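# Ease shutter spring three slots to blue, bolt it

## Task

Release tension on the shutter's spring by letting its tension wheel turn back exactly three slots, stopping at the slot marked blue. Lock it there by sliding the bolt all the way in. The spring must never be allowed to unwind the wheel fully. The result must hold once the robot lets go.

## Robot and tools

Robot: two arms. left_arm carries a left hand and right_arm a right hand; the left hand is the mirror of the right. Each hand has three fingers (index, middle, ring) and a thumb, driven by 16 motors. On right_gripper, any thumb_ipl goal beyond +76.7 degrees is treated as +76.7 degrees (its hard stop is +108), and hand_goal then shows that value.

Frames. Scene frame: origin at table-top height, halfway between the nominal arm bases; +z up, +x out over the table, left_arm on +y. Image left and right do not match these names. The measured bases are left_arm (-0.023, +0.299, 0) m, quat_wxyz (+1.000, 0, 0, -0.029), and right_arm (-0.046, -0.380, 0) m, quat_wxyz (+1.000, 0, 0, +0.003). Each arm reports hand poses, targets, velocities and wrist-camera poses in its own base frame; fixed cameras and the table use the scene frame. Reported hand positions may be off by a few cm, more at long reach.

Hand point axes (right hand): +z runs along straight fingers toward the tips, +x across the palm away from the thumb, +y out of the palm face (palm surface at y = -0.062). On the left hand +x points toward the thumb. A rigid mast near the wrist on the palm side (x +0.05 to +0.10, z -0.16 to -0.11, up to y +0.06; x sign flipped on the left hand) can strike things. Fingertips carry 3 cm rubber caps.

execute_actions(actions, cameras). actions is a list of actions; each action is a list of 1 to 15 rows; each row is one 1/30 s step, and a short action repeats its final row until 15 steps (0.5 s) are done. Every row is one flat list of 48 numbers, each in [-1, 1], covering both arms even if one stays still: positions 1-6 left_arm dx, dy, dz, rx, ry, rz; 7-22 the left hand's 16 motor goals; 23 left current_limit; 24 left speed; 25-30 right_arm dx..rz; 31-46 right hand's 16 motor goals; 47 right current_limit; 48 right speed.

Arm numbers are offsets, not poses: each row gives the displacement from that arm's Hand target as it stood when the action began (rows do not stack on each other), expressed in that arm's base axes; consecutive actions do accumulate. Scale: 1.0 equals 0.6 m for dx, dy, dz and 180 degrees for rx, ry, rz, which form a single rotation vector turning about the Hand target position. A translation longer than 1.0 is shortened along its direction. All zeros re-requests the current target.

Hand numbers are absolute goal angles, each mapped linearly between its two stops; 0 is a real goal, not 'no change'. To hold a hand, resend its hand_goal, hand_current_limit and hand_speed. Order per hand: index_mcp, index_abd, index_pip, index_dip, middle_mcp, middle_abd, middle_pip, middle_dip, ring_mcp, ring_abd, ring_pip, ring_dip, thumb_cmc, thumb_axl, thumb_mcp, thumb_ipl. Angles (value at +1, value at -1; straight value): _mcp (-18, +128; +0.75), _abd (-60, +60; 0.00, toward -1 swings away from the thumb), _pip (-29, +108; +0.58), _dip (-21, +117; +0.70); lower numbers curl the finger. thumb_cmc (-20, +120; +0.71) brings the thumb in front of the palm toward -1; thumb_axl (-27, +140; +0.68) rolls it about its own line; thumb_mcp (-69, +109; +0.23) and thumb_ipl (-77, +108; +0.17) bend it. current_limit maps -1..+1 to 0..550 mA (floor 11 mA); speed gives (speed+1)/2 of 8.5 rad/s. Start values: +0.4 and -0.6; they persist until changed.

Grip: a finger presses only while its goal lies past the contacted surface, harder the further past, up to the cap. A motor drawing 495 mA or more for about 5 s total shuts off for 10 s (state overload), dropping what it holds.

cameras: names to return images from; ["all"], [] or null (null means all only when actions is empty). Names: cam_head_left, cam_head_right, cam_high, cam_low, cam_left_wrist, cam_right_wrist, all 672x504. An unknown name voids the call.

zoom_image(camera, region): region [x0, y0, x1, y1] in pixels of that camera's most recent image, top-left origin, at most 504 by 504; only cameras in the latest image set.

read_manual(section): licence texts only; moves nothing. finished_scene(scene=1): ends the scene permanently; the goal must already hold without the robot.

Results: per arm end_effector_position (m) and end_effector_quat_wxyz in base frame, Hand target (the commanded pose after clipping, base for later offsets), joint positions, velocities ('within noise' when still), torques (joints 3 and 4 wrap at ±28 N m; include gravity, offsets and noise). Per hand: hand_goal, hand_measured, hand_current_ma (positive pushes toward -1), hand_state (moving, goal, blocked, overload), hand_current_limit, hand_speed.

Behaviour: orientation commands are clipped to 40 degrees from the measured orientation each step. Hands often rest a few cm short of target, and the right elbow sags under load; resend the missing distance as a new offset. To stop pushing on something, command the target back beyond the hand. Arms heat when loaded, stretched or straining; MOTOR HOT appears at 85 °C and at 100 °C the arm goes limp for 30-60 s or more. During any arm stop, hand commands are discarded.

Avoid: arms or hands touching each other, hitting fixed or heavy parts hard, letting the wheel spin free, releasing moving parts, dropping anything or leaving items off the table. Small random nudges to loose items can occur. Time spent thinking lets the scene run on.

Each tool is called by a JSON object that holds its "method" and its "body".

## Session

{"method": "execute_actions", "body": {"actions": []}}

Scene clock: 0.00 s.
left_arm: end_effector_position=(+0.6214, -0.1347, +0.3482) hand_goal=(+0.754, +0.000, +0.576, +0.696, +0.754, +0.000, +0.576, +0.696, +0.754, +0.000, +0.576, +0.696, +0.714, +0.678, +0.226, +0.168) hand_measured=(+0.754, +0.000, +0.576, +0.696, +0.754, +0.000, +0.576, +0.696, +0.754, +0.000, +0.576, +0.696, +0.714, +0.678, +0.226, +0.168) hand_current_ma=(+0, +0, +0, +0, +0, +0, +0, +0, +0, +0, +0, +0, +0, +0, +0, +0) hand_state=(goal, goal, goal, goal, goal, goal, goal, goal, goal, goal, goal, goal, goal, goal, goal, goal) hand_current_limit=0.40 hand_speed=-0.60 end_effector_quat_wxyz=(+0.035, +0.972, -0.087, +0.217) | right_arm: end_effector_position=(+0.7121, +0.1895, +0.1780) hand_goal=(+0.754, +0.000, +0.576, +0.696, +0.754, +0.000, +0.576, +0.696, +0.754, +0.000, +0.576, +0.696, +0.714, +0.678, +0.226, +0.168) hand_measured=(+0.754, +0.000, +0.576, +0.696, +0.754, +0.000, +0.576, +0.696, +0.754, +0.000, +0.576, +0.696, +0.714, +0.678, +0.226, +0.168) hand_current_ma=(+0, +0, +0, +0, +0, +0, +0, +0, +0, +0, +0, +0, +0, +0, +0, +0) hand_state=(goal, goal, goal, goal, goal, goal, goal, goal, goal, goal, goal, goal, goal, goal, goal, goal) hand_current_limit=0.40 hand_speed=-0.60 end_effector_quat_wxyz=(+0.224, +0.208, +0.850, +0.428)
Joint positions: left_arm=[-0.053 1.698 1.862 -1.298 0.083 1.677] | right_arm=[0.078 1.92 1.313 -0.114 -0.631 -0.719]
Joint velocities: within noise
Joint torques (N m): no reading
Heat: left arm: hottest waist 27 °C; right arm: hottest waist 26 °C.
Hand target: left_arm +0.6244, -0.1349, +0.3683; +0.034, +0.967, -0.087, +0.238 | right_arm +0.7186, +0.1900, +0.1846; +0.231, +0.205, +0.848, +0.431

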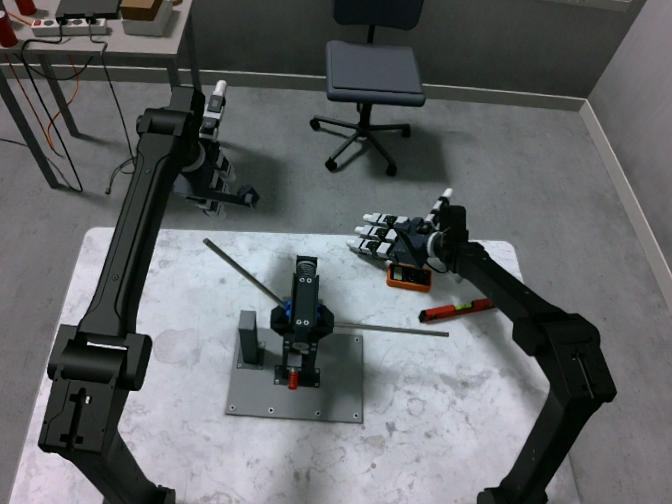

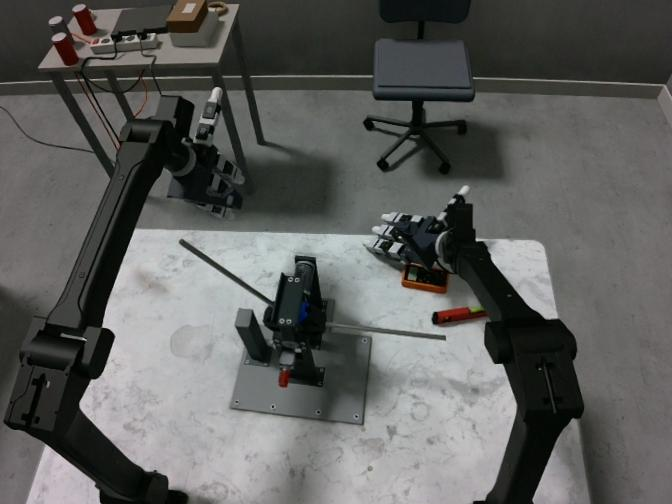

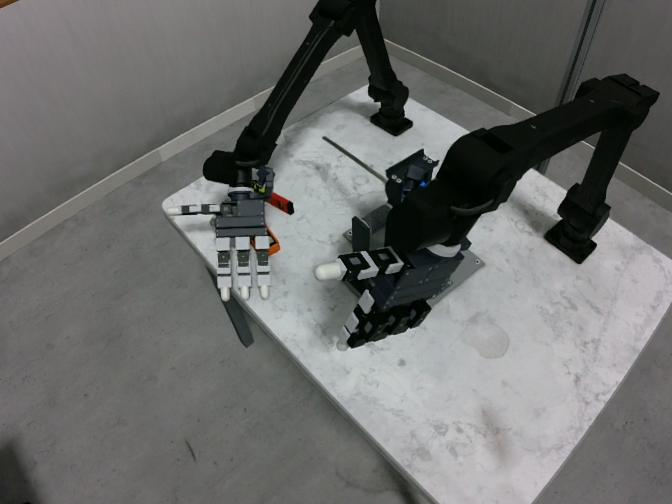

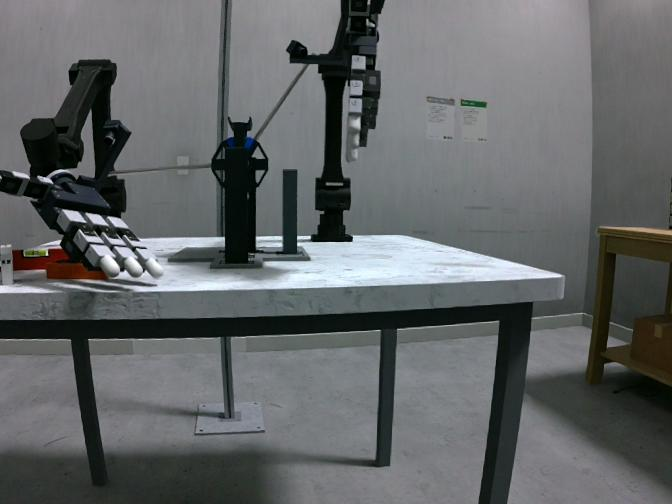

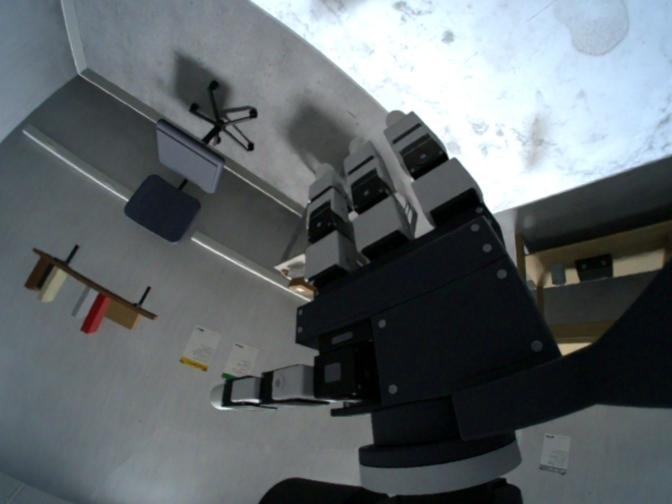

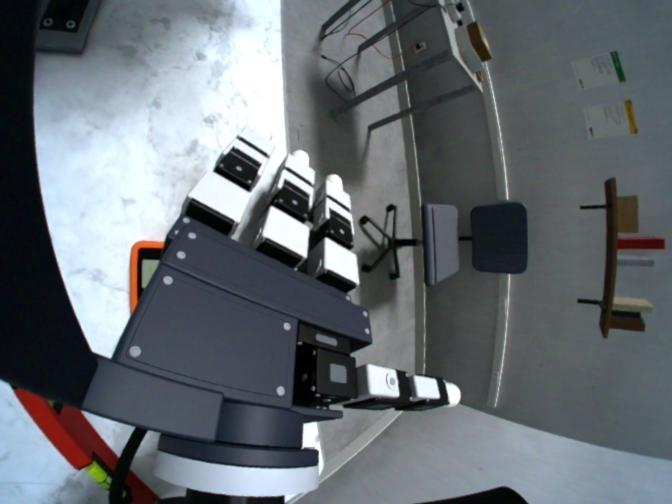

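{"method": "zoom_image", "body": {"camera": "cam_head_left", "region": [190, 220, 460, 430]}}

{"method": "zoom_image", "body": {"camera": "cam_head_right", "region": [170, 220, 460, 440]}}

{"method": "zoom_image", "body": {"camera": "cam_high", "region": [310, 120, 500, 320]}}

{"method": "zoom_image", "body": {"camera": "cam_low", "region": [100, 50, 400, 290]}}

Scaled by 1.867.

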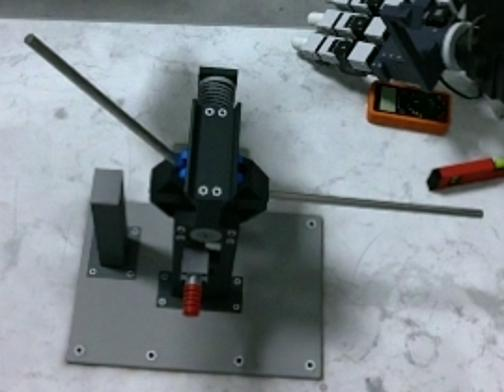

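Scaled by 1.738.

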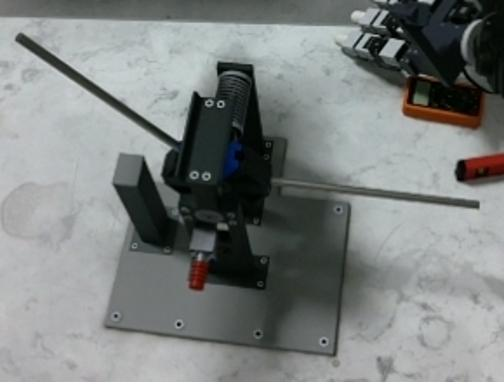

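Scaled by 2.520.

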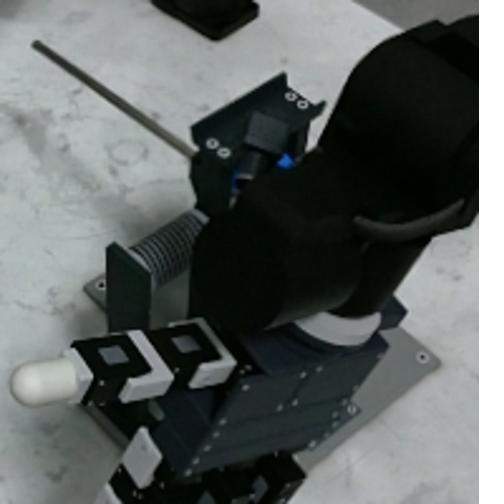

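Scaled by 1.680.

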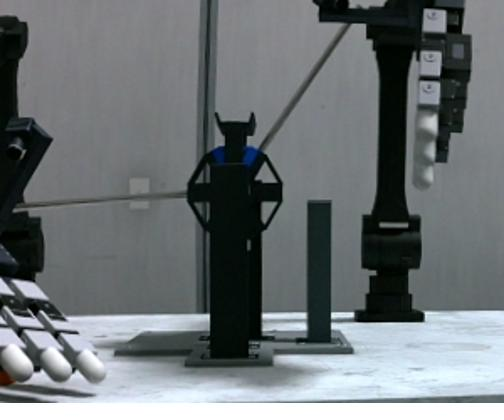

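{"method": "execute_actions", "body": {"actions": [[[0,0.1,0,0,0,0,0.754,0,0.576,0.696,0.754,0,0.576,0.696,0.754,0,0.576,0.696,0.714,0.678,0.226,0.168,0.4,-0.6,0,0,0,0,0,0,0.754,0,0.576,0.696,0.754,0,0.576,0.696,0.754,0,0.576,0.696,0.714,0.678,0.226,0.168,0.4,-0.6]],[[0,0.1,0,0,0,0,0.754,0,0.576,0.696,0.754,0,0.576,0.696,0.754,0,0.576,0.696,0.714,0.678,0.226,0.168,0.4,-0.6,0,0,0,0,0,0,0.754,0,0.576,0.696,0.754,0,0.576,0.696,0.754,0,0.576,0.696,0.714,0.678,0.226,0.168,0.4,-0.6]],[[0,0.1,0.05,0,0,0,0.754,0,0.576,0.696,0.754,0,0.576,0.696,0.754,0,0.576,0.696,0.714,0.678,0.226,0.168,0.4,-0.6,0,0,0,0,0,0,0.754,0,0.576,0.696,0.754,0,0.576,0.696,0.754,0,0.576,0.696,0.714,0.678,0.226,0.168,0.4,-0.6]],[[0,0.1,0.05,0,0,0,0.754,0,0.576,0.696,0.754,0,0.576,0.696,0.754,0,0.576,0.696,0.714,0.678,0.226,0.168,0.4,-0.6,0,0,0,0,0,0,0.754,0,0.576,0.696,0.754,0,0.576,0.696,0.754,0,0.576,0.696,0.714,0.678,0.226,0.168,0.4,-0.6]]], "cameras": ["cam_head_left","cam_high","cam_low"]}}

Scene clock: 66.03 s.
left_arm: end_effector_position=(+0.6192, +0.1090, +0.4173) hand_goal=(+0.754, +0.000, +0.576, +0.696, +0.754, +0.000, +0.576, +0.696, +0.754, +0.000, +0.576, +0.696, +0.714, +0.678, +0.226, +0.168) hand_measured=(+0.752, +0.000, +0.576, +0.696, +0.752, -0.002, +0.576, +0.696, +0.752, -0.002, +0.576, +0.696, +0.714, +0.678, +0.222, +0.168) hand_current_ma=(-4, -2, +1, +0, -5, -3, +0, +0, -5, -3, +0, +0, -1, -3, -18, -1) hand_state=(goal, goal, goal, goal, goal, goal, goal, goal, goal, goal, goal, goal, goal, goal, goal, goal) hand_current_limit=0.40 hand_speed=-0.60 end_effector_quat_wxyz=(+0.039, +0.970, -0.074, +0.227) | right_arm: end_effector_position=(+0.7121, +0.1895, +0.1780) hand_goal=(+0.754, +0.000, +0.576, +0.696, +0.754, +0.000, +0.576, +0.696, +0.754, +0.000, +0.576, +0.696, +0.714, +0.678, +0.226, +0.168) hand_measured=(+0.758, +0.000, +0.576, +0.696, +0.760, +0.000, +0.576, +0.696, +0.758, +0.000, +0.576, +0.696, +0.718, +0.678, +0.226, +0.168) hand_current_ma=(+19, +0, +2, +0, +22, +0, +2, +0, +18, +0, +2, +0, +18, -3, -1, -1) hand_state=(goal, goal, goal, goal, goal, goal, goal, goal, goal, goal, goal, goal, goal, goal, goal, goal) hand_current_limit=0.40 hand_speed=-0.60 end_effector_quat_wxyz=(+0.224, +0.208, +0.850, +0.428)
Joint positions: left_arm=[0.381 1.884 2.309 -1.611 0.267 2.052] | right_arm=[0.078 1.92 1.313 -0.114 -0.631 -0.719]
Joint torques (N m): left_arm=[-1.44 -18.67 10.55 0.99 0.49 0.06] | right_arm=[0.09 -16.73 9.02 2.18 -0.49 -0.07]
Heat: left arm: hottest elbow 31 °C; right arm: hottest shoulder 28 °C.
Hand target: left_arm +0.6244, +0.1050, +0.4284; +0.034, +0.967, -0.087, +0.238 | right_arm +0.7186, +0.1900, +0.1846; +0.231, +0.205, +0.848, +0.431
Off the commanded pose: left_arm 0.013 m, 2 deg | right_arm 0.009 m, 1 deg.
Images, in order (width x height): cam_head_left 672x504, cam_high 672x504, cam_low 672x504.

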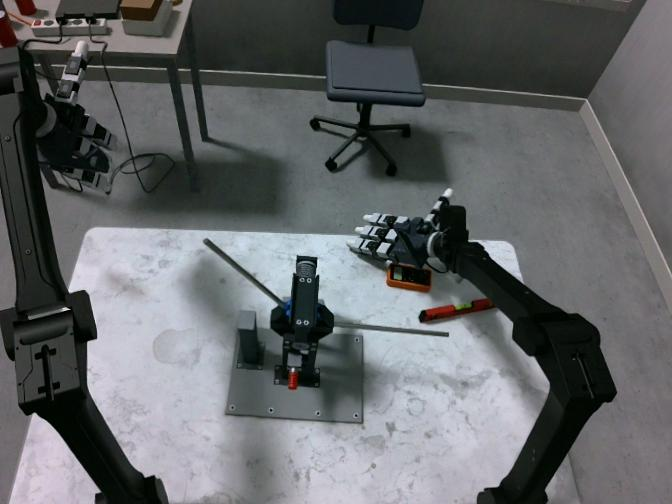

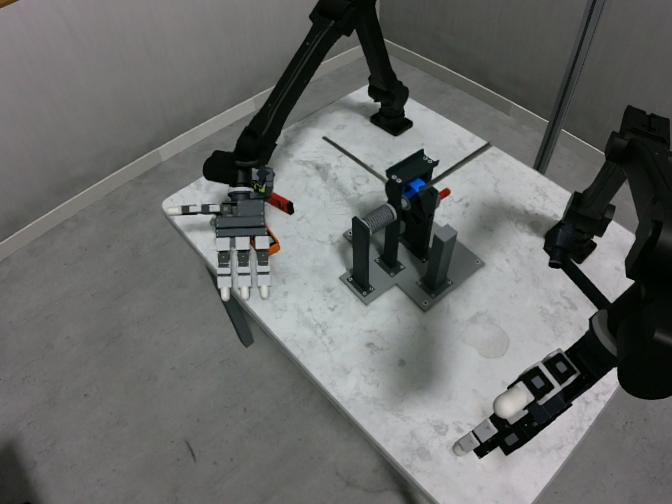

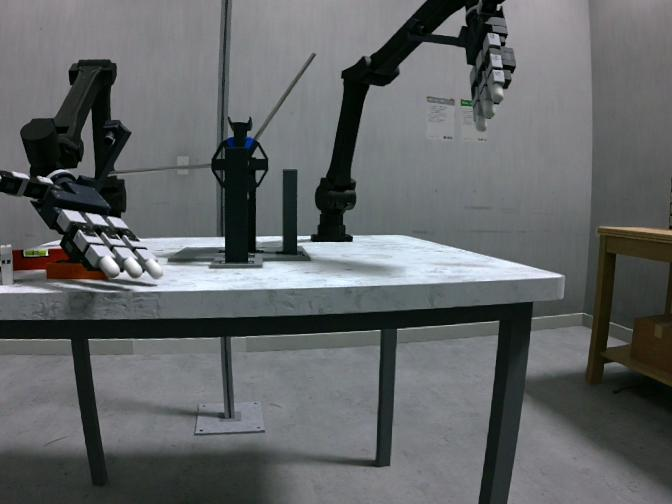

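{"method": "zoom_image", "body": {"camera": "cam_high", "region": [320, 120, 500, 320]}}

{"method": "zoom_image", "body": {"camera": "cam_low", "region": [190, 90, 330, 280]}}

{"method": "zoom_image", "body": {"camera": "cam_high", "region": [370, 130, 470, 230]}}

{"method": "zoom_image", "body": {"camera": "cam_head_left", "region": [250, 250, 350, 400]}}

Scaled by 2.520.

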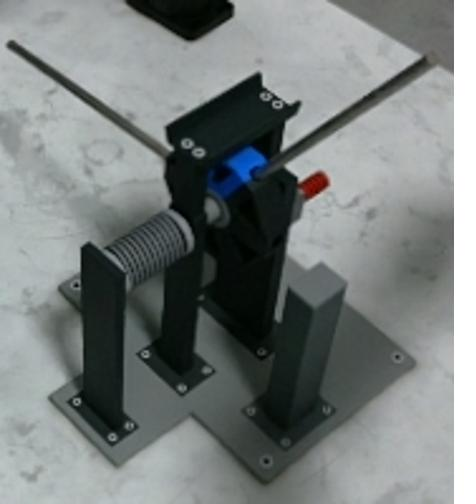

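Scaled by 2.653.

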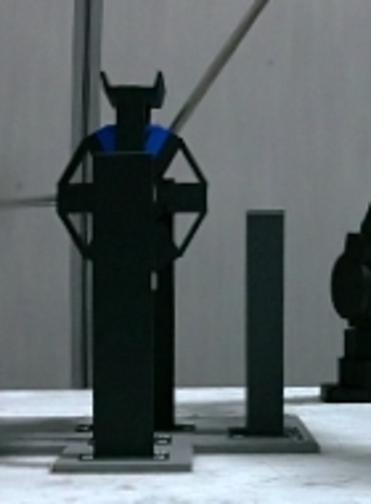

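Scaled by 5.040.

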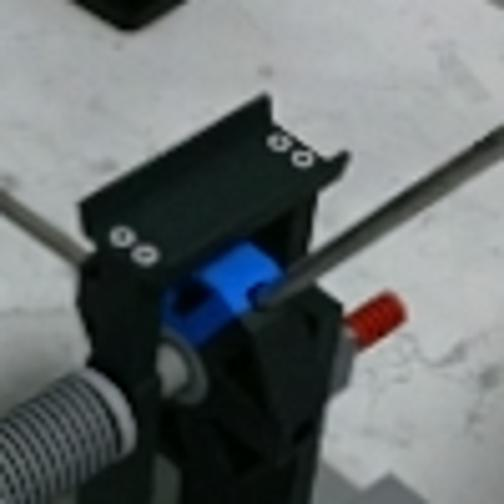

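Scaled by 3.360.

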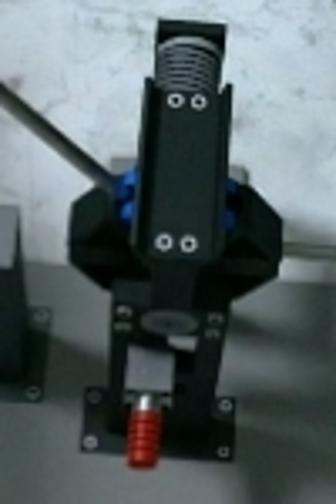

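{"method": "execute_actions", "body": {"actions": [[[0,0,0,0,0,0,0.754,0,0.576,0.696,0.754,0,0.576,0.696,0.754,0,0.576,0.696,0.714,0.678,0.226,0.168,0.4,-0.6,0,0,0.1,0,0,0,0.754,0,0.576,0.696,0.754,0,0.576,0.696,0.754,0,0.576,0.696,0.714,0.678,0.226,0.168,0.4,-0.6]],[[0,0,0,0,0,0,0.754,0,0.576,0.696,0.754,0,0.576,0.696,0.754,0,0.576,0.696,0.714,0.678,0.226,0.168,0.4,-0.6,-0.05,0,0.1,0,0,0,0.754,0,0.576,0.696,0.754,0,0.576,0.696,0.754,0,0.576,0.696,0.714,0.678,0.226,0.168,0.4,-0.6]],[[0,0,0,0,0,0,0.754,0,0.576,0.696,0.754,0,0.576,0.696,0.754,0,0.576,0.696,0.714,0.678,0.226,0.168,0.4,-0.6,-0.05,0,0.1,0,0,0,0.754,0,0.576,0.696,0.754,0,0.576,0.696,0.754,0,0.576,0.696,0.714,0.678,0.226,0.168,0.4,-0.6]],[[0,0,0,0,0,0,0.754,0,0.576,0.696,0.754,0,0.576,0.696,0.754,0,0.576,0.696,0.714,0.678,0.226,0.168,0.4,-0.6,-0.1,0,0.1,0,0,0,0.754,0,0.576,0.696,0.754,0,0.576,0.696,0.754,0,0.576,0.696,0.714,0.678,0.226,0.168,0.4,-0.6]],[[0,0,0,0,0,0,0.754,0,0.576,0.696,0.754,0,0.576,0.696,0.754,0,0.576,0.696,0.714,0.678,0.226,0.168,0.4,-0.6,-0.1,0,0.05,0,0,0,0.754,0,0.576,0.696,0.754,0,0.576,0.696,0.754,0,0.576,0.696,0.714,0.678,0.226,0.168,0.4,-0.6]],[[0,0,0,0,0,0,0.754,0,0.576,0.696,0.754,0,0.576,0.696,0.754,0,0.576,0.696,0.714,0.678,0.226,0.168,0.4,-0.6,-0.1,0,0,0,0,0,0.754,0,0.576,0.696,0.754,0,0.576,0.696,0.754,0,0.576,0.696,0.714,0.678,0.226,0.168,0.4,-0.6]]], "cameras": ["cam_head_left","cam_right_wrist"]}}

Scene clock: 95.13 s.
left_arm: end_effector_position=(+0.6191, +0.1090, +0.4173) hand_goal=(+0.754, +0.000, +0.576, +0.696, +0.754, +0.000, +0.576, +0.696, +0.754, +0.000, +0.576, +0.696, +0.714, +0.678, +0.226, +0.168) hand_measured=(+0.752, +0.000, +0.576, +0.696, +0.752, -0.002, +0.576, +0.696, +0.752, -0.002, +0.576, +0.696, +0.714, +0.678, +0.222, +0.168) hand_current_ma=(-4, -2, +1, +0, -5, -3, +0, +0, -5, -3, +0, +0, -1, -3, -18, -1) hand_state=(goal, goal, goal, goal, goal, goal, goal, goal, goal, goal, goal, goal, goal, goal, goal, goal) hand_current_limit=0.40 hand_speed=-0.60 end_effector_quat_wxyz=(+0.039, +0.970, -0.075, +0.227) | right_arm: end_effector_position=(+0.4759, +0.1844, +0.4590) hand_goal=(+0.754, +0.000, +0.576, +0.696, +0.754, +0.000, +0.576, +0.696, +0.754, +0.000, +0.576, +0.696, +0.714, +0.678, +0.226, +0.168) hand_measured=(+0.762, +0.000, +0.576, +0.696, +0.762, +0.000, +0.576, +0.696, +0.762, +0.000, +0.576, +0.696, +0.722, +0.678, +0.224, +0.168) hand_current_ma=(+34, +1, +3, +0, +37, +1, +3, +0, +30, +1, +3, +0, +29, -3, -9, -1) hand_state=(goal, goal, goal, goal, goal, goal, goal, goal, goal, goal, goal, goal, goal, goal, goal, goal) hand_current_limit=0.40 hand_speed=-0.60 end_effector_quat_wxyz=(+0.239, +0.204, +0.846, +0.430)
Joint positions: left_arm=[0.381 1.884 2.309 -1.611 0.267 2.053] | right_arm=[0.119 1.094 1.149 -0.726 -0.591 -0.687]
Joint torques (N m): left_arm=[-1.85 -18.78 10.55 0.92 0.46 0.04] | right_arm=[1.08 -5.6 9.31 2.11 -0.37 0.05]
Heat: left arm: hottest elbow 34 °C; right arm: hottest elbow 29 °C.
Hand target: left_arm +0.6244, +0.1050, +0.4284; +0.034, +0.967, -0.087, +0.238 | right_arm +0.4786, +0.1899, +0.4547; +0.231, +0.205, +0.848, +0.431
Off the commanded pose: left_arm 0.013 m, 2 deg | right_arm 0.008 m, 1 deg.
Images, in order (width x height): cam_head_left 672x504, cam_right_wrist 672x504.

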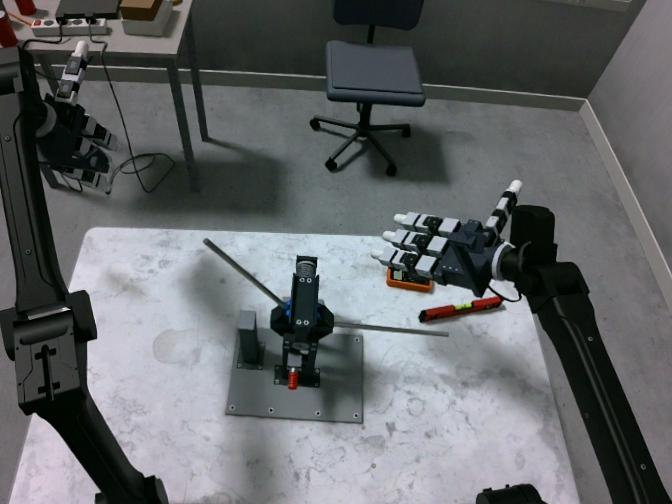

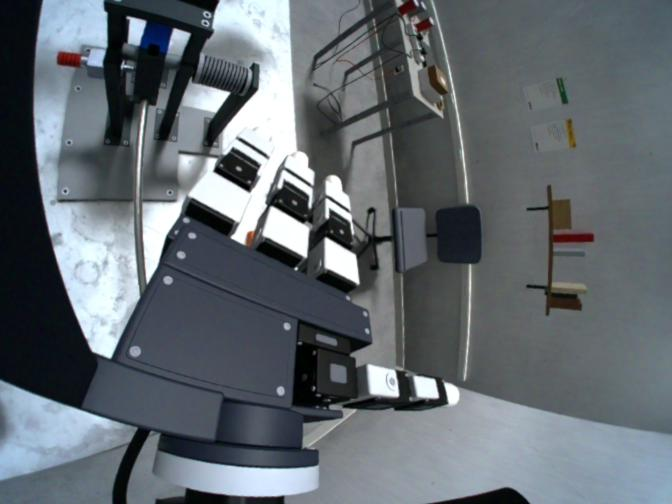

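{"method": "execute_actions", "body": {"actions": [[[0,0,0,0,0,0,0.754,0,0.576,0.696,0.754,0,0.576,0.696,0.754,0,0.576,0.696,0.714,0.678,0.226,0.168,0.4,-0.6,-0.1,0,0,0,0,0,0.754,0,0.576,0.696,0.754,0,0.576,0.696,0.754,0,0.576,0.696,0.714,0.678,0.226,0.168,0.4,-0.6]],[[0,0,0,0,0,0,0.754,0,0.576,0.696,0.754,0,0.576,0.696,0.754,0,0.576,0.696,0.714,0.678,0.226,0.168,0.4,-0.6,-0.1,0,0,0,0,0,0.754,0,0.576,0.696,0.754,0,0.576,0.696,0.754,0,0.576,0.696,0.714,0.678,0.226,0.168,0.4,-0.6]],[[0,0,0,0,0,0,0.754,0,0.576,0.696,0.754,0,0.576,0.696,0.754,0,0.576,0.696,0.714,0.678,0.226,0.168,0.4,-0.6,-0.1,0,0,0,0,0,0.754,0,0.576,0.696,0.754,0,0.576,0.696,0.754,0,0.576,0.696,0.714,0.678,0.226,0.168,0.4,-0.6]]], "cameras": ["cam_head_left","cam_right_wrist"]}}

Scene clock: 104.63 s.
left_arm: end_effector_position=(+0.6191, +0.1090, +0.4173) hand_goal=(+0.754, +0.000, +0.576, +0.696, +0.754, +0.000, +0.576, +0.696, +0.754, +0.000, +0.576, +0.696, +0.714, +0.678, +0.226, +0.168) hand_measured=(+0.752, +0.000, +0.576, +0.696, +0.752, -0.002, +0.576, +0.696, +0.752, -0.002, +0.576, +0.696, +0.714, +0.678, +0.222, +0.168) hand_current_ma=(-4, -2, +1, +0, -5, -3, +0, +0, -5, -3, +0, +0, -1, -3, -18, -1) hand_state=(goal, goal, goal, goal, goal, goal, goal, goal, goal, goal, goal, goal, goal, goal, goal, goal) hand_current_limit=0.40 hand_speed=-0.60 end_effector_quat_wxyz=(+0.039, +0.970, -0.075, +0.227) | right_arm: end_effector_position=(+0.2997, +0.1871, +0.4571) hand_goal=(+0.754, +0.000, +0.576, +0.696, +0.754, +0.000, +0.576, +0.696, +0.754, +0.000, +0.576, +0.696, +0.714, +0.678, +0.226, +0.168) hand_measured=(+0.762, +0.000, +0.576, +0.696, +0.762, +0.000, +0.576, +0.696, +0.760, +0.000, +0.576, +0.696, +0.720, +0.678, +0.224, +0.168) hand_current_ma=(+30, +1, +3, +0, +33, +1, +3, +0, +27, +1, +3, +0, +26, -3, -11, -1) hand_state=(goal, goal, goal, goal, goal, goal, goal, goal, goal, goal, goal, goal, goal, goal, goal, goal) hand_current_limit=0.40 hand_speed=-0.60 end_effector_quat_wxyz=(+0.239, +0.203, +0.846, +0.431)
Joint positions: left_arm=[0.381 1.884 2.309 -1.611 0.267 2.053] | right_arm=[0.254 0.606 0.904 -0.919 -0.485 -0.592]
Joint torques (N m): left_arm=[-1.49 -19.02 10.62 0.87 0.48 0.07] | right_arm=[1.03 0.38 8.99 1.89 -0.27 0.01]
Heat: left arm: hottest elbow 34 °C; right arm: hottest elbow 30 °C.
Hand target: left_arm +0.6244, +0.1050, +0.4284; +0.034, +0.967, -0.087, +0.238 | right_arm +0.2987, +0.1898, +0.4546; +0.231, +0.205, +0.848, +0.431
Off the commanded pose: left_arm 0.013 m, 2 deg | right_arm 0.004 m, 1 deg.
Images, in order (width x height): cam_head_left 672x504, cam_right_wrist 672x504.

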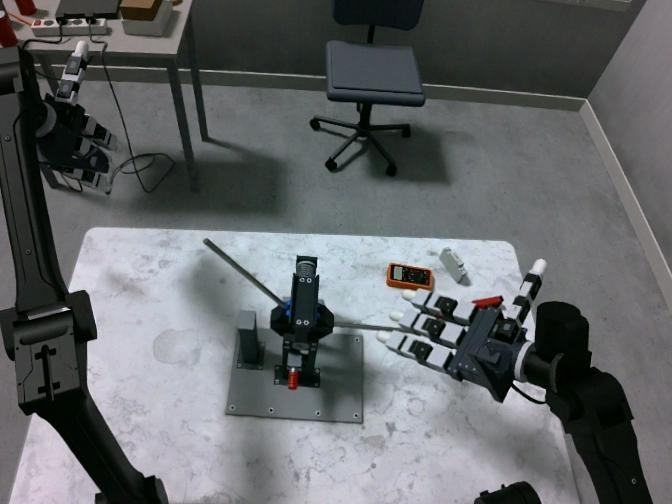

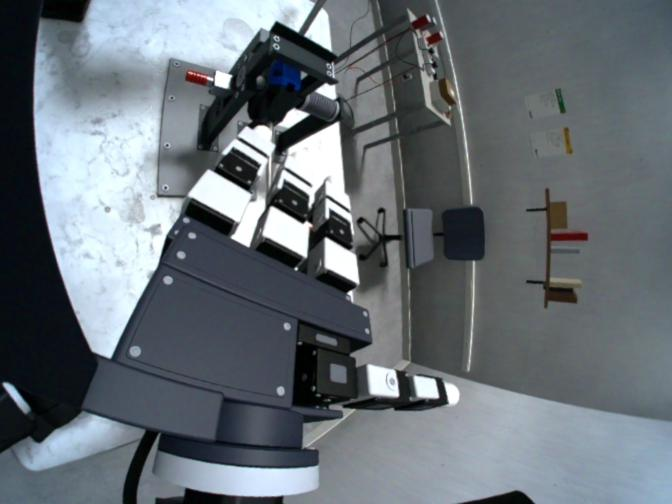

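{"method": "zoom_image", "body": {"camera": "cam_right_wrist", "region": [160, 0, 360, 160]}}

{"method": "zoom_image", "body": {"camera": "cam_right_wrist", "region": [240, 30, 310, 100]}}

Scaled by 2.520 from the camera's 672x504 image, which has a finer 960x720 frame.

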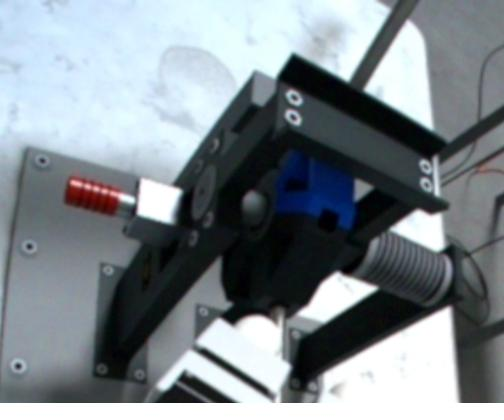

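Scaled by 7.200 from the camera's 672x504 image, which has a finer 960x720 frame.

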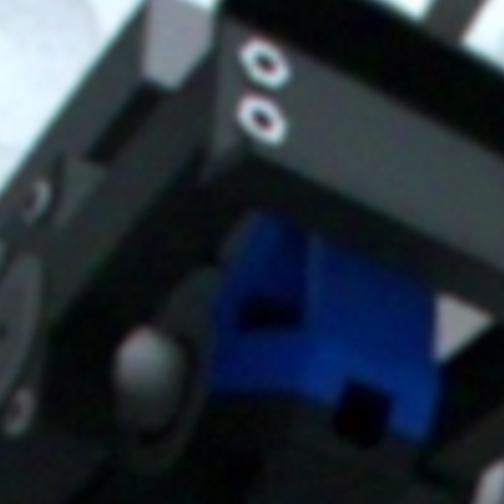

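{"method": "execute_actions", "body": {"actions": [[[0,0,0,0,0,0,0.754,0,0.576,0.696,0.754,0,0.576,0.696,0.754,0,0.576,0.696,0.714,0.678,0.226,0.168,0.4,-0.6,-0.03,0,0,0,0,0.1,-0.34,0,-0.59,-0.17,-0.34,0,-0.59,-0.17,-0.34,0,-0.59,-0.17,0.714,0.678,-0.67,-0.59,0.4,-0.6]],[[0,0,0,0,0,0,0.754,0,0.576,0.696,0.754,0,0.576,0.696,0.754,0,0.576,0.696,0.714,0.678,0.226,0.168,0.4,-0.6,-0.03,0,0,0,0,0.1,-0.34,0,-0.59,-0.17,-0.34,0,-0.59,-0.17,-0.34,0,-0.59,-0.17,0.714,0.678,-0.67,-0.59,0.4,-0.6]],[[0,0,0,0,0,0,0.754,0,0.576,0.696,0.754,0,0.576,0.696,0.754,0,0.576,0.696,0.714,0.678,0.226,0.168,0.4,-0.6,-0.05,0.04,-0.05,0,0,0.1,-0.34,0,-0.59,-0.17,-0.34,0,-0.59,-0.17,-0.34,0,-0.59,-0.17,0.714,0.678,-0.67,-0.59,0.4,-0.6]],[[0,0,0,0,0,0,0.754,0,0.576,0.696,0.754,0,0.576,0.696,0.754,0,0.576,0.696,0.714,0.678,0.226,0.168,0.4,-0.6,-0.05,0.04,-0.1,0,0,0.05,-0.34,0,-0.59,-0.17,-0.34,0,-0.59,-0.17,-0.34,0,-0.59,-0.17,0.714,0.678,-0.67,-0.59,0.4,-0.6]]], "cameras": ["cam_head_left","cam_right_wrist"]}}

Scene clock: 131.47 s.
left_arm: end_effector_position=(+0.6191, +0.1090, +0.4173) hand_goal=(+0.754, +0.000, +0.576, +0.696, +0.754, +0.000, +0.576, +0.696, +0.754, +0.000, +0.576, +0.696, +0.714, +0.678, +0.226, +0.168) hand_measured=(+0.752, +0.000, +0.576, +0.696, +0.752, -0.002, +0.576, +0.696, +0.752, -0.002, +0.576, +0.696, +0.714, +0.678, +0.222, +0.168) hand_current_ma=(-4, -2, +1, +0, -5, -3, +0, +0, -5, -3, +0, +0, -1, -3, -18, -1) hand_state=(goal, goal, goal, goal, goal, goal, goal, goal, goal, goal, goal, goal, goal, goal, goal, goal) hand_current_limit=0.40 hand_speed=-0.60 end_effector_quat_wxyz=(+0.039, +0.970, -0.075, +0.227) | right_arm: end_effector_position=(+0.2050, +0.2374, +0.3645) hand_goal=(-0.340, +0.000, -0.590, -0.170, -0.340, +0.000, -0.590, -0.170, -0.340, +0.000, -0.590, -0.170, +0.714, +0.678, -0.670, -0.590) hand_measured=(-0.326, +0.000, -0.590, -0.168, -0.334, +0.000, -0.590, -0.168, -0.334, +0.000, -0.590, -0.168, +0.714, +0.654, -0.408, -0.472) hand_current_ma=(+61, +0, +3, +8, +23, +0, +3, +8, +22, +0, +2, +9, +3, -120, +385, +385) hand_state=(goal, goal, goal, goal, goal, goal, goal, goal, goal, goal, goal, goal, goal, blocked, blocked, blocked) hand_current_limit=0.40 hand_speed=-0.60 end_effector_quat_wxyz=(-0.029, -0.254, +0.835, +0.487)
Joint positions: left_arm=[0.381 1.884 2.309 -1.611 0.267 2.053] | right_arm=[0.202 1.11 0.986 -1.687 -1 -2.091]
Joint torques (N m): left_arm=[-1.61 -18.2 10.67 1.01 0.46 0.08] | right_arm=[0.62 -4.84 7.35 -0.32 -0.97 -0.09]
Heat: left arm: hottest elbow 35 °C; right arm: hottest elbow 30 °C.
Hand target: left_arm +0.6244, +0.1050, +0.4284; +0.034, +0.967, -0.087, +0.238 | right_arm +0.2026, +0.2378, +0.3647; -0.028, -0.268, +0.830, +0.488
Off the commanded pose: left_arm 0.013 m, 2 deg | right_arm 0.002 m, 2 deg.
joint sent to its limit (right arm) — joint 6 (wrist roll), lower limit. The joint targets still meet the commanded pose.
Images, in order (width x height): cam_head_left 672x504, cam_right_wrist 672x504.

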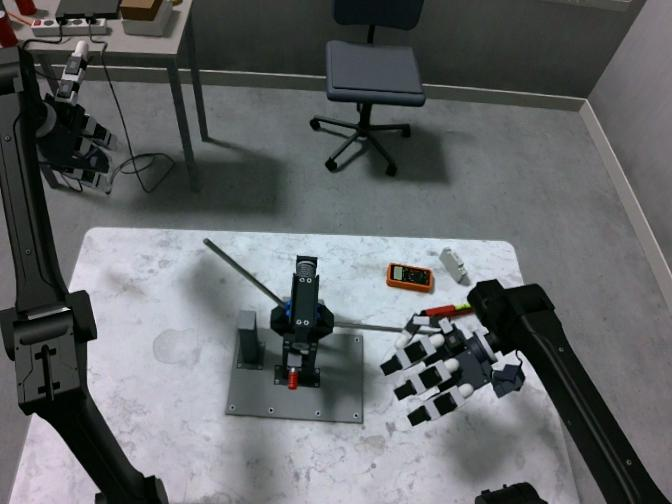

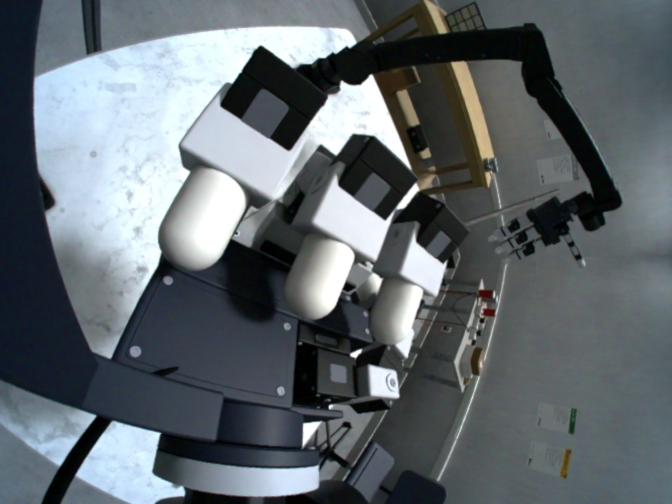

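{"method": "execute_actions", "body": {"actions": [[[0,0,0,0,0,0,0.754,0,0.576,0.696,0.754,0,0.576,0.696,0.754,0,0.576,0.696,0.714,0.678,0.226,0.168,0.4,-0.6,-0.04,-0.05,0,0,0,-0.1,-0.34,0,-0.59,-0.17,-0.34,0,-0.59,-0.17,-0.34,0,-0.59,-0.17,0.714,0.678,0.226,0.168,0.4,-0.6]],[[0,0,0,0,0,0,0.754,0,0.576,0.696,0.754,0,0.576,0.696,0.754,0,0.576,0.696,0.714,0.678,0.226,0.168,0.4,-0.6,-0.04,-0.05,0,0,0,-0.1,0.9,0,0.576,0.696,0.9,0,0.576,0.696,0.9,0,0.576,0.696,0.714,0.678,0.226,0.168,0.4,-0.6]],[[0,0,0,0,0,0,0.754,0,0.576,0.696,0.754,0,0.576,0.696,0.754,0,0.576,0.696,0.714,0.678,0.226,0.168,0.4,-0.6,0,0,0,0,0,0,0.9,0,0.576,0.696,0.9,0,0.576,0.696,0.9,0,0.576,0.696,0.714,0.678,0.226,0.168,0.4,-0.6]]], "cameras": ["cam_head_left","cam_right_wrist"]}}

Scene clock: 141.50 s.
left_arm: end_effector_position=(+0.6191, +0.1090, +0.4173) hand_goal=(+0.754, +0.000, +0.576, +0.696, +0.754, +0.000, +0.576, +0.696, +0.754, +0.000, +0.576, +0.696, +0.714, +0.678, +0.226, +0.168) hand_measured=(+0.752, +0.000, +0.576, +0.696, +0.752, -0.002, +0.576, +0.696, +0.752, -0.002, +0.576, +0.696, +0.714, +0.678, +0.222, +0.168) hand_current_ma=(-4, -2, +1, +0, -5, -3, +0, +0, -5, -3, +0, +0, -1, -3, -18, -1) hand_state=(goal, goal, goal, goal, goal, goal, goal, goal, goal, goal, goal, goal, goal, goal, goal, goal) hand_current_limit=0.40 hand_speed=-0.60 end_effector_quat_wxyz=(+0.039, +0.970, -0.075, +0.227) | right_arm: end_effector_position=(+0.1527, +0.1793, +0.3652) hand_goal=(+0.900, +0.000, +0.576, +0.696, +0.900, +0.000, +0.576, +0.696, +0.900, +0.000, +0.576, +0.696, +0.714, +0.678, +0.226, +0.168) hand_measured=(+0.904, +0.000, +0.576, +0.694, +0.904, +0.000, +0.576, +0.694, +0.904, +0.000, +0.576, +0.694, +0.722, +0.680, +0.222, +0.166) hand_current_ma=(+17, +0, -2, -8, +19, -1, -2, -8, +15, -1, -2, -9, +34, +5, -19, -13) hand_state=(goal, goal, goal, goal, goal, goal, goal, goal, goal, goal, goal, goal, goal, goal, goal, goal) hand_current_limit=0.40 hand_speed=-0.60 end_effector_quat_wxyz=(+0.124, -0.006, +0.872, +0.473)
Joint positions: left_arm=[0.381 1.884 2.309 -1.611 0.267 2.053] | right_arm=[-0.079 0.468 0.706 -1.537 -0.998 -1.516]
Joint torques (N m): left_arm=[-1.49 -18.78 10.67 0.83 0.48 0.08] | right_arm=[-0.32 2.43 7.98 0.64 -1 0]
Heat: left arm: hottest elbow 35 °C; right arm: hottest elbow 30 °C.
Hand target: left_arm +0.6244, +0.1050, +0.4284; +0.034, +0.967, -0.087, +0.238 | right_arm +0.1545, +0.1779, +0.3647; +0.124, +0.001, +0.872, +0.473
Off the commanded pose: left_arm 0.013 m, 2 deg | right_arm 0.002 m, 1 deg.
Images, in order (width x height): cam_head_left 672x504, cam_right_wrist 672x504.

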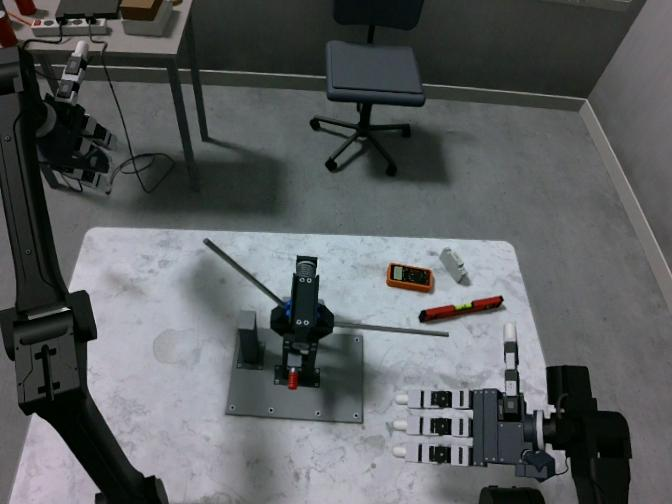

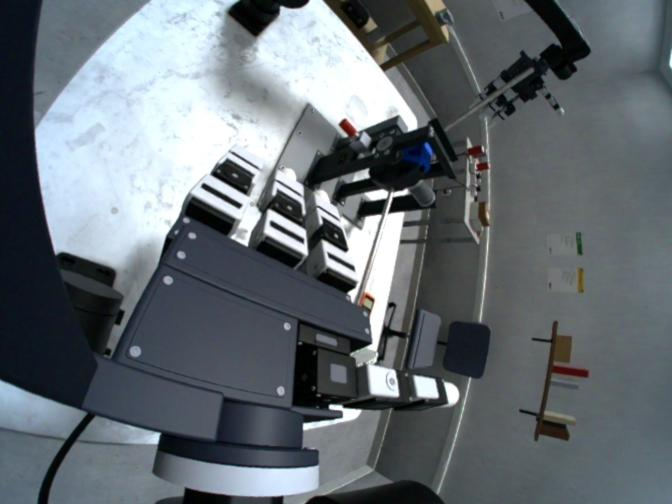

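{"method": "zoom_image", "body": {"camera": "cam_right_wrist", "region": [290, 90, 480, 240]}}

Scaled by 2.653 from the camera's 672x504 image, which has a finer 960x720 frame.

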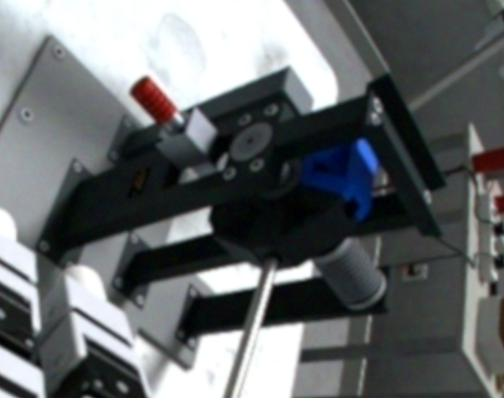

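{"method": "execute_actions", "body": {"actions": [[[0,0,0,0,0,0.18,0.754,0,0.576,0.696,0.754,0,0.576,0.696,0.754,0,0.576,0.696,0.714,0.678,0.226,0.168,0.4,-0.6,0,0,0,0,0,0,0.9,0,0.576,0.696,0.9,0,0.576,0.696,0.9,0,0.576,0.696,0.714,0.678,0.226,0.168,0.4,-0.6]],[[0,0,0,0,0,0.18,0.754,0,0.576,0.696,0.754,0,0.576,0.696,0.754,0,0.576,0.696,0.714,0.678,0.226,0.168,0.4,-0.6,0,0,0,0,0,0,0.9,0,0.576,0.696,0.9,0,0.576,0.696,0.9,0,0.576,0.696,0.714,0.678,0.226,0.168,0.4,-0.6]],[[0,0,0,0,0,0.18,0.754,0,0.576,0.696,0.754,0,0.576,0.696,0.754,0,0.576,0.696,0.714,0.678,0.226,0.168,0.4,-0.6,0,0,0,0,0,0,0.9,0,0.576,0.696,0.9,0,0.576,0.696,0.9,0,0.576,0.696,0.714,0.678,0.226,0.168,0.4,-0.6]],[[0,0,0,0,0,0.18,0.754,0,0.576,0.696,0.754,0,0.576,0.696,0.754,0,0.576,0.696,0.714,0.678,0.226,0.168,0.4,-0.6,0,0,0,0,0,0,0.9,0,0.576,0.696,0.9,0,0.576,0.696,0.9,0,0.576,0.696,0.714,0.678,0.226,0.168,0.4,-0.6]],[[0,0,0,0,0,0.18,0.754,0,0.576,0.696,0.754,0,0.576,0.696,0.754,0,0.576,0.696,0.714,0.678,0.226,0.168,0.4,-0.6,0,0,0,0,0,0,0.9,0,0.576,0.696,0.9,0,0.576,0.696,0.9,0,0.576,0.696,0.714,0.678,0.226,0.168,0.4,-0.6]]], "cameras": ["cam_high","cam_left_wrist"]}}

Scene clock: 214.03 s.
left_arm: end_effector_position=(+0.6192, +0.1047, +0.4131) hand_goal=(+0.754, +0.000, +0.576, +0.696, +0.754, +0.000, +0.576, +0.696, +0.754, +0.000, +0.576, +0.696, +0.714, +0.678, +0.226, +0.168) hand_measured=(+0.754, -0.002, +0.574, +0.696, +0.756, -0.002, +0.574, +0.696, +0.756, -0.002, +0.576, +0.696, +0.716, +0.678, +0.220, +0.168) hand_current_ma=(+3, -4, -6, +0, +4, -4, -5, +0, +9, -5, -2, +0, +6, -3, -24, -1) hand_state=(goal, goal, goal, goal, goal, goal, goal, goal, goal, goal, goal, goal, goal, goal, goal, goal) hand_current_limit=0.40 hand_speed=-0.60 end_effector_quat_wxyz=(+0.015, +0.341, +0.910, +0.234) | right_arm: end_effector_position=(+0.1527, +0.1793, +0.3652) hand_goal=(+0.900, +0.000, +0.576, +0.696, +0.900, +0.000, +0.576, +0.696, +0.900, +0.000, +0.576, +0.696, +0.714, +0.678, +0.226, +0.168) hand_measured=(+0.904, +0.000, +0.576, +0.694, +0.904, +0.000, +0.576, +0.694, +0.904, +0.000, +0.576, +0.694, +0.722, +0.680, +0.222, +0.166) hand_current_ma=(+17, +0, -2, -8, +19, -1, -2, -8, +15, -1, -2, -9, +34, +5, -19, -13) hand_state=(goal, goal, goal, goal, goal, goal, goal, goal, goal, goal, goal, goal, goal, goal, goal, goal) hand_current_limit=0.40 hand_speed=-0.60 end_effector_quat_wxyz=(+0.124, -0.006, +0.872, +0.473)
Joint positions: left_arm=[-0.067 1.808 2.121 -1.707 -0.442 -0.882] | right_arm=[-0.079 0.468 0.706 -1.537 -0.998 -1.515]
Joint torques (N m): left_arm=[-0.73 -17.61 10.17 0.68 -0.55 -0.11] | right_arm=[-0.44 2.49 8.05 0.66 -0.99 0]
Heat: left arm: hottest elbow 37 °C; right arm: hottest elbow 30 °C.
Hand target: left_arm +0.6245, +0.1050, +0.4284; -0.230, +0.237, +0.941, +0.071 | right_arm +0.1546, +0.1779, +0.3647; +0.124, +0.001, +0.872, +0.473
Off the commanded pose: left_arm 0.016 m, 36 deg | right_arm 0.002 m, 1 deg.
joint sent to its limit (left arm) — joint 4 (wrist pitch), lower limit. The joint targets are off in orientation, not in position.
Images, in order (width x height): cam_high 672x504, cam_left_wrist 672x504.

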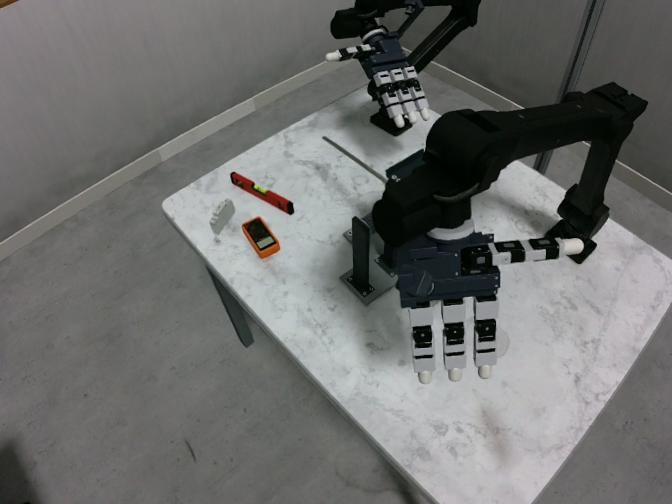

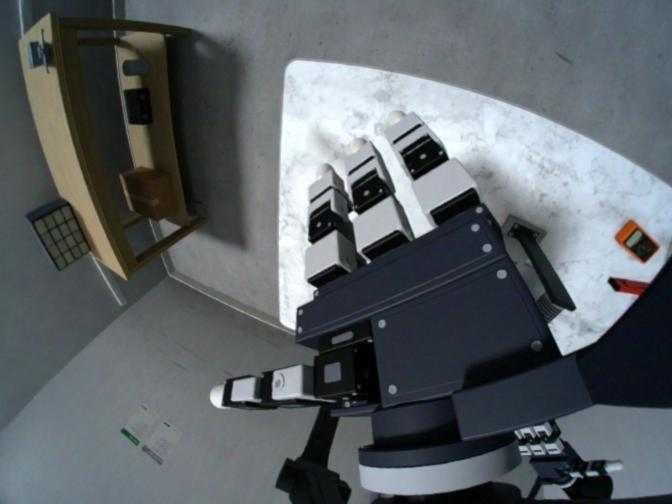

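{"method": "execute_actions", "body": {"actions": [[[0,0.05,0,-0.007,-0.053,0.05,0.754,0,0.576,0.696,0.754,0,0.576,0.696,0.754,0,0.576,0.696,0.714,0.678,0.226,0.168,0.4,-0.6,0,0,0,0,0,0,0.9,0,0.576,0.696,0.9,0,0.576,0.696,0.9,0,0.576,0.696,0.714,0.678,0.226,0.168,0.4,-0.6]],[[0,0.05,0,-0.007,-0.053,0.08,0.754,0,0.576,0.696,0.754,0,0.576,0.696,0.754,0,0.576,0.696,0.714,0.678,0.226,0.168,0.4,-0.6,0,0,0,0,0,0,0.9,0,0.576,0.696,0.9,0,0.576,0.696,0.9,0,0.576,0.696,0.714,0.678,0.226,0.168,0.4,-0.6]],[[0,0,0,-0.007,-0.053,0.08,0.754,0,0.576,0.696,0.754,0,0.576,0.696,0.754,0,0.576,0.696,0.714,0.678,0.226,0.168,0.4,-0.6,0,0,0,0,0,0,0.9,0,0.576,0.696,0.9,0,0.576,0.696,0.9,0,0.576,0.696,0.714,0.678,0.226,0.168,0.4,-0.6]]], "cameras": ["cam_head_left","cam_left_wrist"]}}

Scene clock: 233.10 s.
left_arm: end_effector_position=(+0.6199, +0.1593, +0.4204) hand_goal=(+0.754, +0.000, +0.576, +0.696, +0.754, +0.000, +0.576, +0.696, +0.754, +0.000, +0.576, +0.696, +0.714, +0.678, +0.226, +0.168) hand_measured=(+0.756, +0.002, +0.576, +0.696, +0.756, +0.002, +0.576, +0.696, +0.756, +0.002, +0.576, +0.696, +0.716, +0.678, +0.222, +0.168) hand_current_ma=(+6, +5, -2, +0, +11, +5, -2, +0, +10, +6, -1, +0, +4, -3, -22, -1) hand_state=(goal, goal, goal, goal, goal, goal, goal, goal, goal, goal, goal, goal, goal, goal, goal, goal) hand_current_limit=0.40 hand_speed=-0.60 end_effector_quat_wxyz=(+0.186, -0.034, +0.979, +0.082) | right_arm: end_effector_position=(+0.1527, +0.1793, +0.3652) hand_goal=(+0.900, +0.000, +0.576, +0.696, +0.900, +0.000, +0.576, +0.696, +0.900, +0.000, +0.576, +0.696, +0.714, +0.678, +0.226, +0.168) hand_measured=(+0.904, +0.000, +0.576, +0.694, +0.904, +0.000, +0.576, +0.694, +0.904, +0.000, +0.576, +0.694, +0.722, +0.680, +0.222, +0.166) hand_current_ma=(+17, +0, -2, -8, +19, -1, -2, -8, +15, -1, -2, -9, +34, +5, -19, -13) hand_state=(goal, goal, goal, goal, goal, goal, goal, goal, goal, goal, goal, goal, goal, goal, goal, goal) hand_current_limit=0.40 hand_speed=-0.60 end_effector_quat_wxyz=(+0.124, -0.006, +0.872, +0.473)
Joint positions: left_arm=[0.08 1.964 2.485 -1.707 -0.144 -1.532] | right_arm=[-0.079 0.468 0.706 -1.537 -0.998 -1.515]
Joint torques (N m): left_arm=[-0.09 -18.73 9.99 1.11 -0.17 -0.16] | right_arm=[-0.5 2.55 8.03 0.66 -0.99 0]
Heat: left arm: hottest elbow 37 °C; right arm: hottest elbow 30 °C.
Hand target: left_arm +0.6245, +0.1650, +0.4284; +0.002, -0.096, +0.995, +0.026 | right_arm +0.1546, +0.1779, +0.3647; +0.124, +0.001, +0.872, +0.473
Off the commanded pose: left_arm 0.011 m, 23 deg | right_arm 0.002 m, 1 deg.
joint sent to its limit (left arm) — joint 4 (wrist pitch), lower limit. The joint targets are off in orientation, not in position.
Images, in order (width x height): cam_head_left 672x504, cam_left_wrist 672x504.

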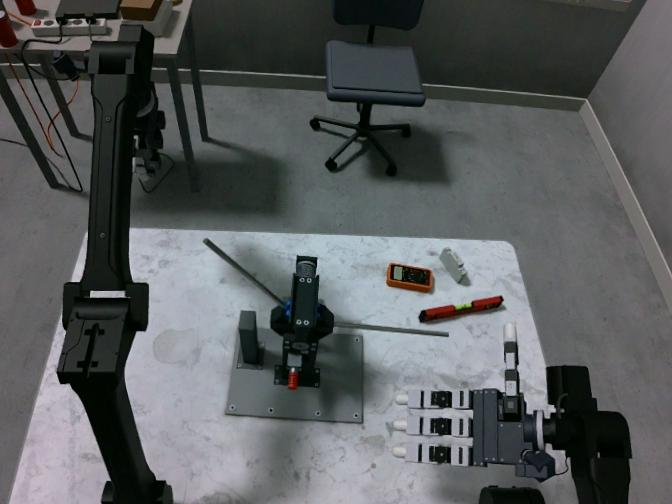

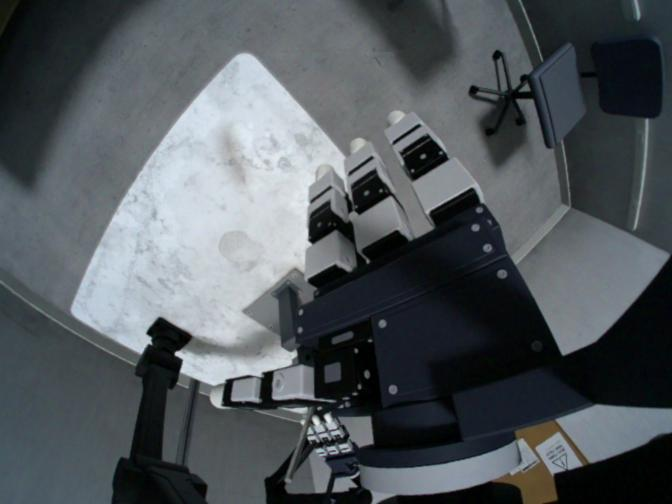

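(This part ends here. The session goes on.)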